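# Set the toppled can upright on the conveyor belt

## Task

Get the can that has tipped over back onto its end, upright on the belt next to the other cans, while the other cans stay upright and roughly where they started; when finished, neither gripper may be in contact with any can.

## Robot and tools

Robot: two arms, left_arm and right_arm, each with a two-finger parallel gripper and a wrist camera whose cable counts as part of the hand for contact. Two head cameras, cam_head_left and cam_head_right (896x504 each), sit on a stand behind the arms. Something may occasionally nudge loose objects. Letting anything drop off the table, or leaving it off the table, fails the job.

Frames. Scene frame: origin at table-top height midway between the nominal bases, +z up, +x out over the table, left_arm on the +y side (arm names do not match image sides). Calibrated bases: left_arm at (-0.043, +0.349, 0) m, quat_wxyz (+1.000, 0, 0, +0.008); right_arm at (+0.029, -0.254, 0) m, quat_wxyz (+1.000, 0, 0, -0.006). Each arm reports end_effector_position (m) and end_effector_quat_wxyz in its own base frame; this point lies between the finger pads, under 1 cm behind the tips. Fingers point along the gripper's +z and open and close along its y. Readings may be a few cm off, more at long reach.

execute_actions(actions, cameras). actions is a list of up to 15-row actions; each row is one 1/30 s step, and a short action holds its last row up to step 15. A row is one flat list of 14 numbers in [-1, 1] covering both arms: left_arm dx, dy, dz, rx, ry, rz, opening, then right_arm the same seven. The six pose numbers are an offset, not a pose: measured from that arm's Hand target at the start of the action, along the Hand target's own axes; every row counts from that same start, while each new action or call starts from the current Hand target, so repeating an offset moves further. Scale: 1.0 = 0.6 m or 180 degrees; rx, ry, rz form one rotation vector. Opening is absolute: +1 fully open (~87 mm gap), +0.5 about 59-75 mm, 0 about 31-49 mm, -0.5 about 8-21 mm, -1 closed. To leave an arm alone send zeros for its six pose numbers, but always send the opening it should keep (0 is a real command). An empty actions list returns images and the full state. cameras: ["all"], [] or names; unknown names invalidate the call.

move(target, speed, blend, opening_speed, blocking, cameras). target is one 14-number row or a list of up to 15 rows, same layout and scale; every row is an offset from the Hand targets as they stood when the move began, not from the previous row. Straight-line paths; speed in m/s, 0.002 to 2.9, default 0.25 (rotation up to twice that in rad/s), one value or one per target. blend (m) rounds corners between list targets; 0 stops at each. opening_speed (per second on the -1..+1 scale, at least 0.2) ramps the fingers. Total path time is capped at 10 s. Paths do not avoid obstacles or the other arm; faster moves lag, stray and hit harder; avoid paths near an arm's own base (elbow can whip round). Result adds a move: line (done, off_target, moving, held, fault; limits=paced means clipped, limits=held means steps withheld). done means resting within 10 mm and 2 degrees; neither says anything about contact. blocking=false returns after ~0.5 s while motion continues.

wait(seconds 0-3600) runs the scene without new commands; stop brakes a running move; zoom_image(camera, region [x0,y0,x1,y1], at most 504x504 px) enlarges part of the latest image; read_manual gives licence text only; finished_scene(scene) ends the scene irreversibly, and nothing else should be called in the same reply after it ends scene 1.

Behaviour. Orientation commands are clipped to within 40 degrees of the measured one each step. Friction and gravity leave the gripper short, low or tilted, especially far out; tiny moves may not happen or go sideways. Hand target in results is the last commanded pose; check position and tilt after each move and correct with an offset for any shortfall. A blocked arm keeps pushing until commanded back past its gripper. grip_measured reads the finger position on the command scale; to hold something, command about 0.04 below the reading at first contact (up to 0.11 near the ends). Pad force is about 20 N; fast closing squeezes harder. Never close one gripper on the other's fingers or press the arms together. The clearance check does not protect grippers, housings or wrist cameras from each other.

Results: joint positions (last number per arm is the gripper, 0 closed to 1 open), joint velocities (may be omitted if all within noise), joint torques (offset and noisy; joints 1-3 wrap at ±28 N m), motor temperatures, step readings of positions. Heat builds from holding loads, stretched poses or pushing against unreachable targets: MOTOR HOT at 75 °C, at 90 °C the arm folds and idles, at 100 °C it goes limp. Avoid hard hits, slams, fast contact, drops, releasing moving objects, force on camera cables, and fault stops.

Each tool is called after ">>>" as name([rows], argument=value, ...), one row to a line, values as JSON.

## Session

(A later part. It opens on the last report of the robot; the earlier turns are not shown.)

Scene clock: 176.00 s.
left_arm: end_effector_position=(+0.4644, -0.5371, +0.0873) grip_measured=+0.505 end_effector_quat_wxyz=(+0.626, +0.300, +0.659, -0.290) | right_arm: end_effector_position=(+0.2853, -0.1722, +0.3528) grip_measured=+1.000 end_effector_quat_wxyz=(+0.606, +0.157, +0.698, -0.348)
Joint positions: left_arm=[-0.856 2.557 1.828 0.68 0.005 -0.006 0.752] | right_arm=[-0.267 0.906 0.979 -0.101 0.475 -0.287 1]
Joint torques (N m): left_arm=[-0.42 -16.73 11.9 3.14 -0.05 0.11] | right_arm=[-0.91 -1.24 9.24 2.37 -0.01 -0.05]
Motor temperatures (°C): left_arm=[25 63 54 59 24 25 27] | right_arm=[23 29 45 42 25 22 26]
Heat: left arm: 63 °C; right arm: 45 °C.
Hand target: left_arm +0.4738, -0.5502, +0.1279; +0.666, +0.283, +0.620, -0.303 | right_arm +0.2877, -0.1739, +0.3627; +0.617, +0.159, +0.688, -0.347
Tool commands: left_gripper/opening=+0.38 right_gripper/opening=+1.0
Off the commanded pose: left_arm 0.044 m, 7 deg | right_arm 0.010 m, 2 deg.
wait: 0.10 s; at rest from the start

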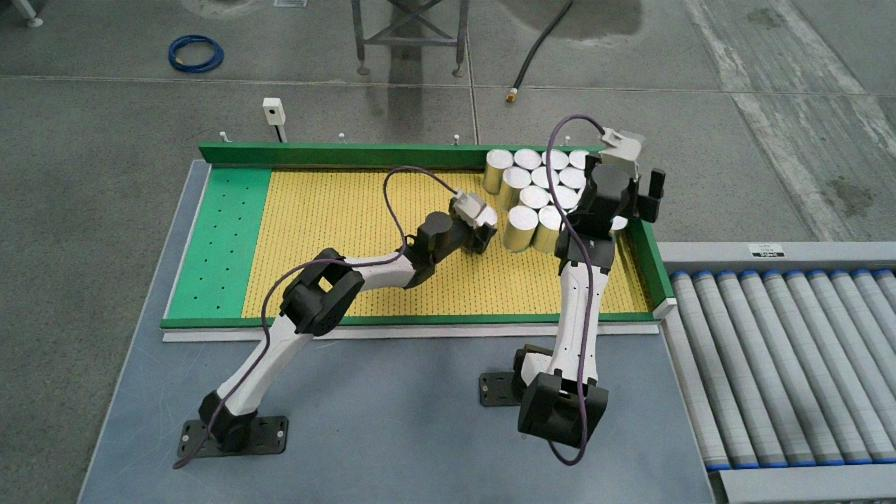

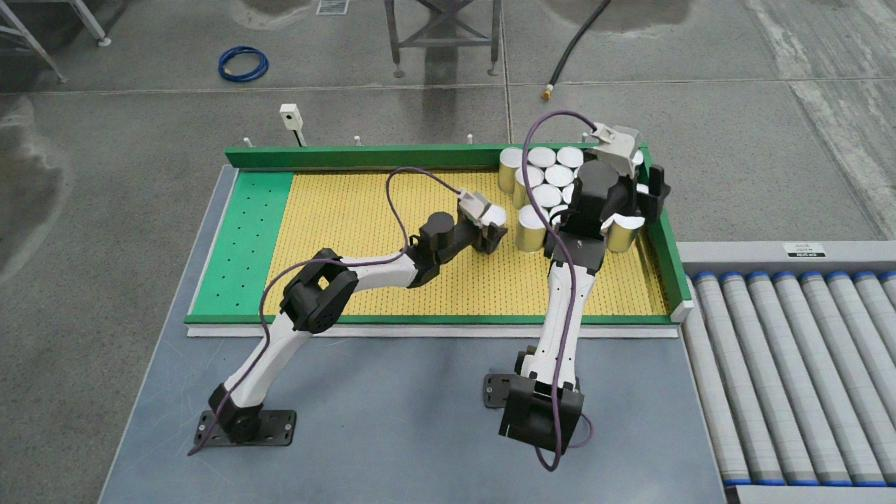

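>>> move(target=[0.0183, 0, -0.0013, 0, 0, 0, 0.38, 0, 0, 0, 0, 0, 0, 1], speed=0.05)

Scene clock: 191.90 s.
left_arm: end_effector_position=(+0.4667, -0.5398, +0.0868) grip_measured=+0.505 end_effector_quat_wxyz=(+0.635, +0.296, +0.650, -0.294) | right_arm: end_effector_position=(+0.2853, -0.1722, +0.3528) grip_measured=+1.000 end_effector_quat_wxyz=(+0.606, +0.157, +0.698, -0.348)
Joint positions: left_arm=[-0.856 2.58 1.841 0.719 0.005 -0.006 0.752] | right_arm=[-0.267 0.906 0.979 -0.101 0.475 -0.287 1]
Joint torques (N m): left_arm=[-0.42 -16.24 11.44 2.92 -0.05 0.12] | right_arm=[-0.94 -1.22 9.24 2.36 -0.01 -0.04]
Motor temperatures (°C): left_arm=[25 66 54 60 24 25 27] | right_arm=[23 29 45 42 25 22 26]
Heat: left arm: 66 °C; right arm: 45 °C.
Hand target: left_arm +0.4738, -0.5502, +0.1170; +0.666, +0.283, +0.620, -0.303 | right_arm +0.2877, -0.1739, +0.3627; +0.617, +0.159, +0.688, -0.347
Off the commanded pose: left_arm 0.033 m, 5 deg | right_arm 0.010 m, 2 deg.
move: off_target (left_arm)

>>> move(target=[0, 0, -0.0167, 0, 0.0139, 0, 0.38, 0, 0, 0, 0, 0, 0, 1], speed=0.05, cameras=["all"])

>>> zoom_image(camera="cam_head_right", region=[470, 195, 560, 265])

Scene clock: 197.00 s.
left_arm: end_effector_position=(+0.4666, -0.5397, +0.0858) grip_measured=+0.505 end_effector_quat_wxyz=(+0.634, +0.297, +0.651, -0.294) | right_arm: end_effector_position=(+0.2853, -0.1722, +0.3528) grip_measured=+1.000 end_effector_quat_wxyz=(+0.606, +0.157, +0.698, -0.348)
Joint positions: left_arm=[-0.856 2.58 1.841 0.715 0.005 -0.006 0.752] | right_arm=[-0.267 0.906 0.979 -0.101 0.475 -0.287 1]
Joint torques (N m): left_arm=[-0.42 -20.19 8.36 2.41 -0.05 0.12] | right_arm=[-0.94 -1.22 9.24 2.36 -0.01 -0.04]
Motor temperatures (°C): left_arm=[25 69 55 59 24 25 27] | right_arm=[23 29 45 42 25 22 26]
Heat: left arm: 69 °C; right arm: 45 °C.
Hand target: left_arm +0.4672, -0.5426, +0.1163; +0.652, +0.290, +0.635, -0.297 | right_arm +0.2877, -0.1739, +0.3627; +0.617, +0.159, +0.688, -0.347
Off the commanded pose: left_arm 0.031 m, 3 deg | right_arm 0.010 m, 2 deg.
move: off_target (left_arm)

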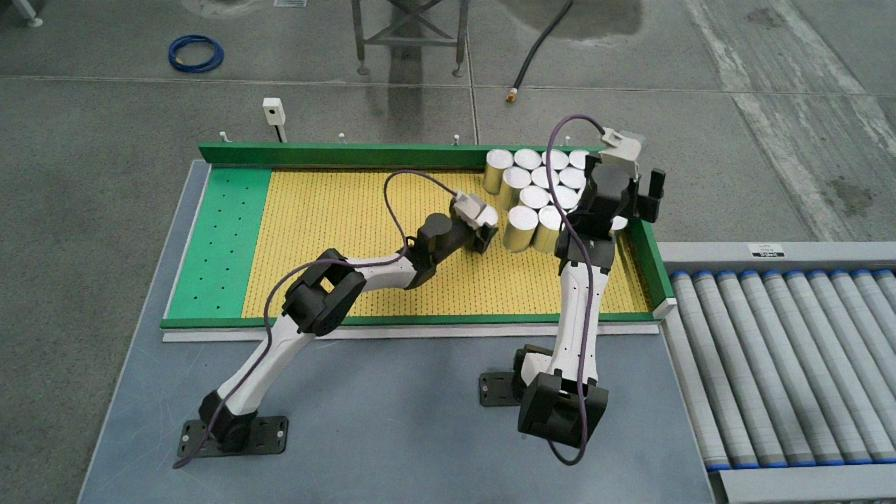

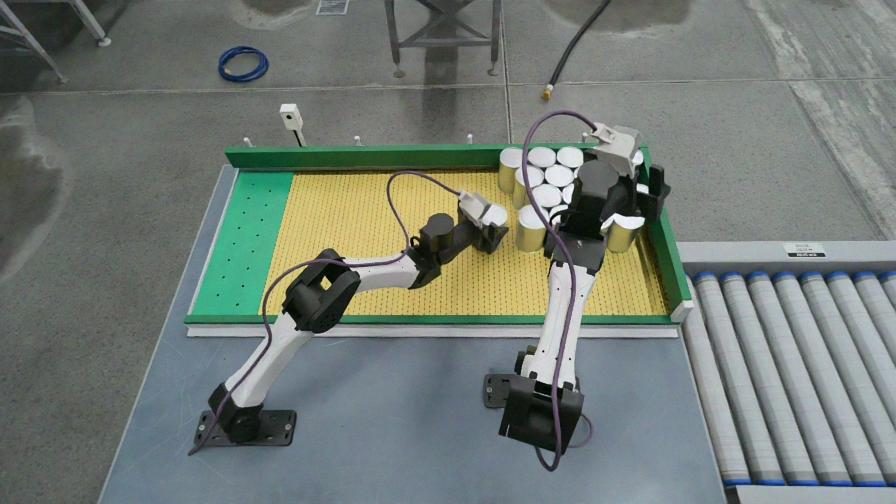

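Scaled by 5.600.

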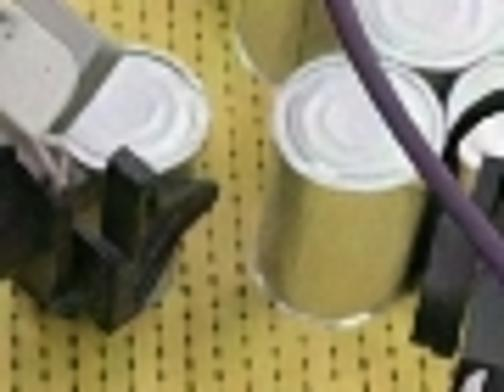

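>>> move([
  [0,0,0,0,0,0,1.0,0,0,0,0,0,0,1],
  [0,0,-0.2,0,0,0,1.0,0,0,0,0,0,0,1],
], speed=0.12, opening_speed=0.25, cameras=["all"])

>>> zoom_image(camera="cam_head_right", region=[430, 150, 580, 280])

Scene clock: 206.90 s.
left_arm: end_effector_position=(+0.3916, -0.4529, +0.0904) grip_measured=+1.000 end_effector_quat_wxyz=(+0.636, +0.295, +0.649, -0.294) | right_arm: end_effector_position=(+0.2853, -0.1722, +0.3528) grip_measured=+1.000 end_effector_quat_wxyz=(+0.606, +0.157, +0.698, -0.348)
Joint positions: left_arm=[-0.856 2.224 1.15 1.057 0.004 -0.006 1] | right_arm=[-0.267 0.906 0.979 -0.101 0.475 -0.287 1]
Joint torques (N m): left_arm=[-0.54 -17.1 4.97 2.52 -0.05 0.12] | right_arm=[-0.9 -1.2 9.24 2.36 0 -0.05]
Motor temperatures (°C): left_arm=[25 78 54 56 24 25 27] | right_arm=[23 29 45 43 25 22 26]
Heat: left arm: 78 °C; right arm: 45 °C. Fold the left arm in close to its base, or ease its load, before you think long.
Hand target: left_arm +0.3886, -0.4521, +0.1132; +0.652, +0.290, +0.635, -0.297 | right_arm +0.2877, -0.1739, +0.3627; +0.617, +0.159, +0.688, -0.347
Off the commanded pose: left_arm 0.023 m, 3 deg | right_arm 0.010 m, 2 deg.
MOTOR HOT: joint 2 (shoulder) of the left arm reports 78 °C; the controller's stop level is 90 °C. To cool a motor, set the load down, stop pushing, or move to a pose that needs little force.
move: off_target (left_arm)

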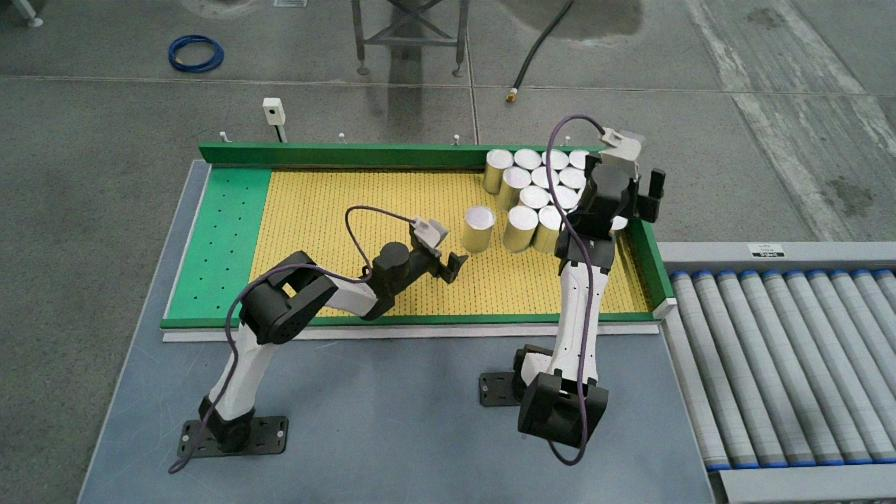

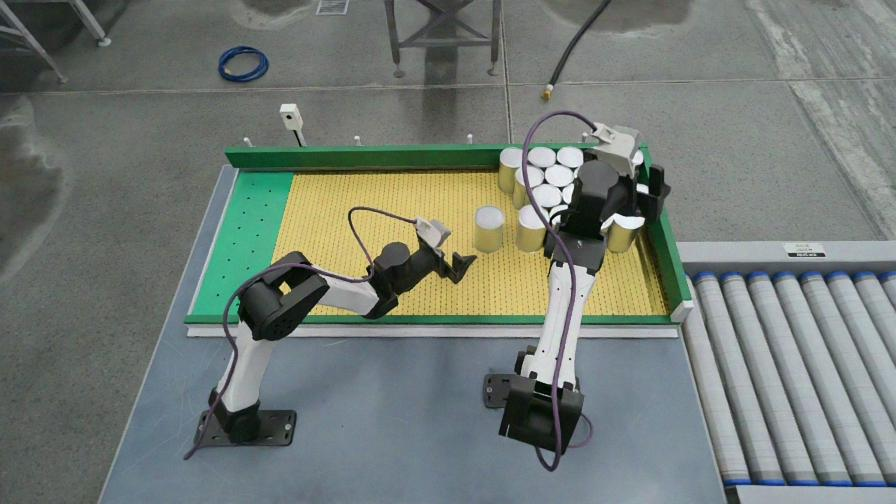

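Scaled by 3.360.

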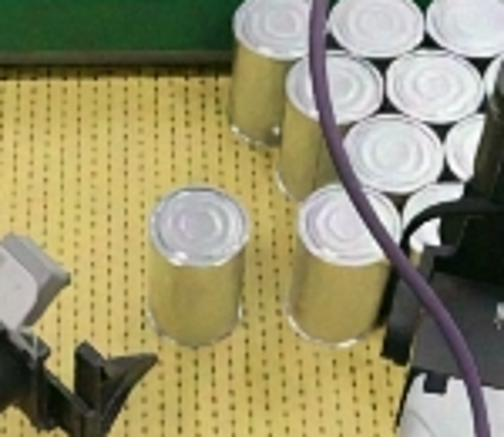

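>>> finished_scene(scene=2)

The scene is finished: the task was done.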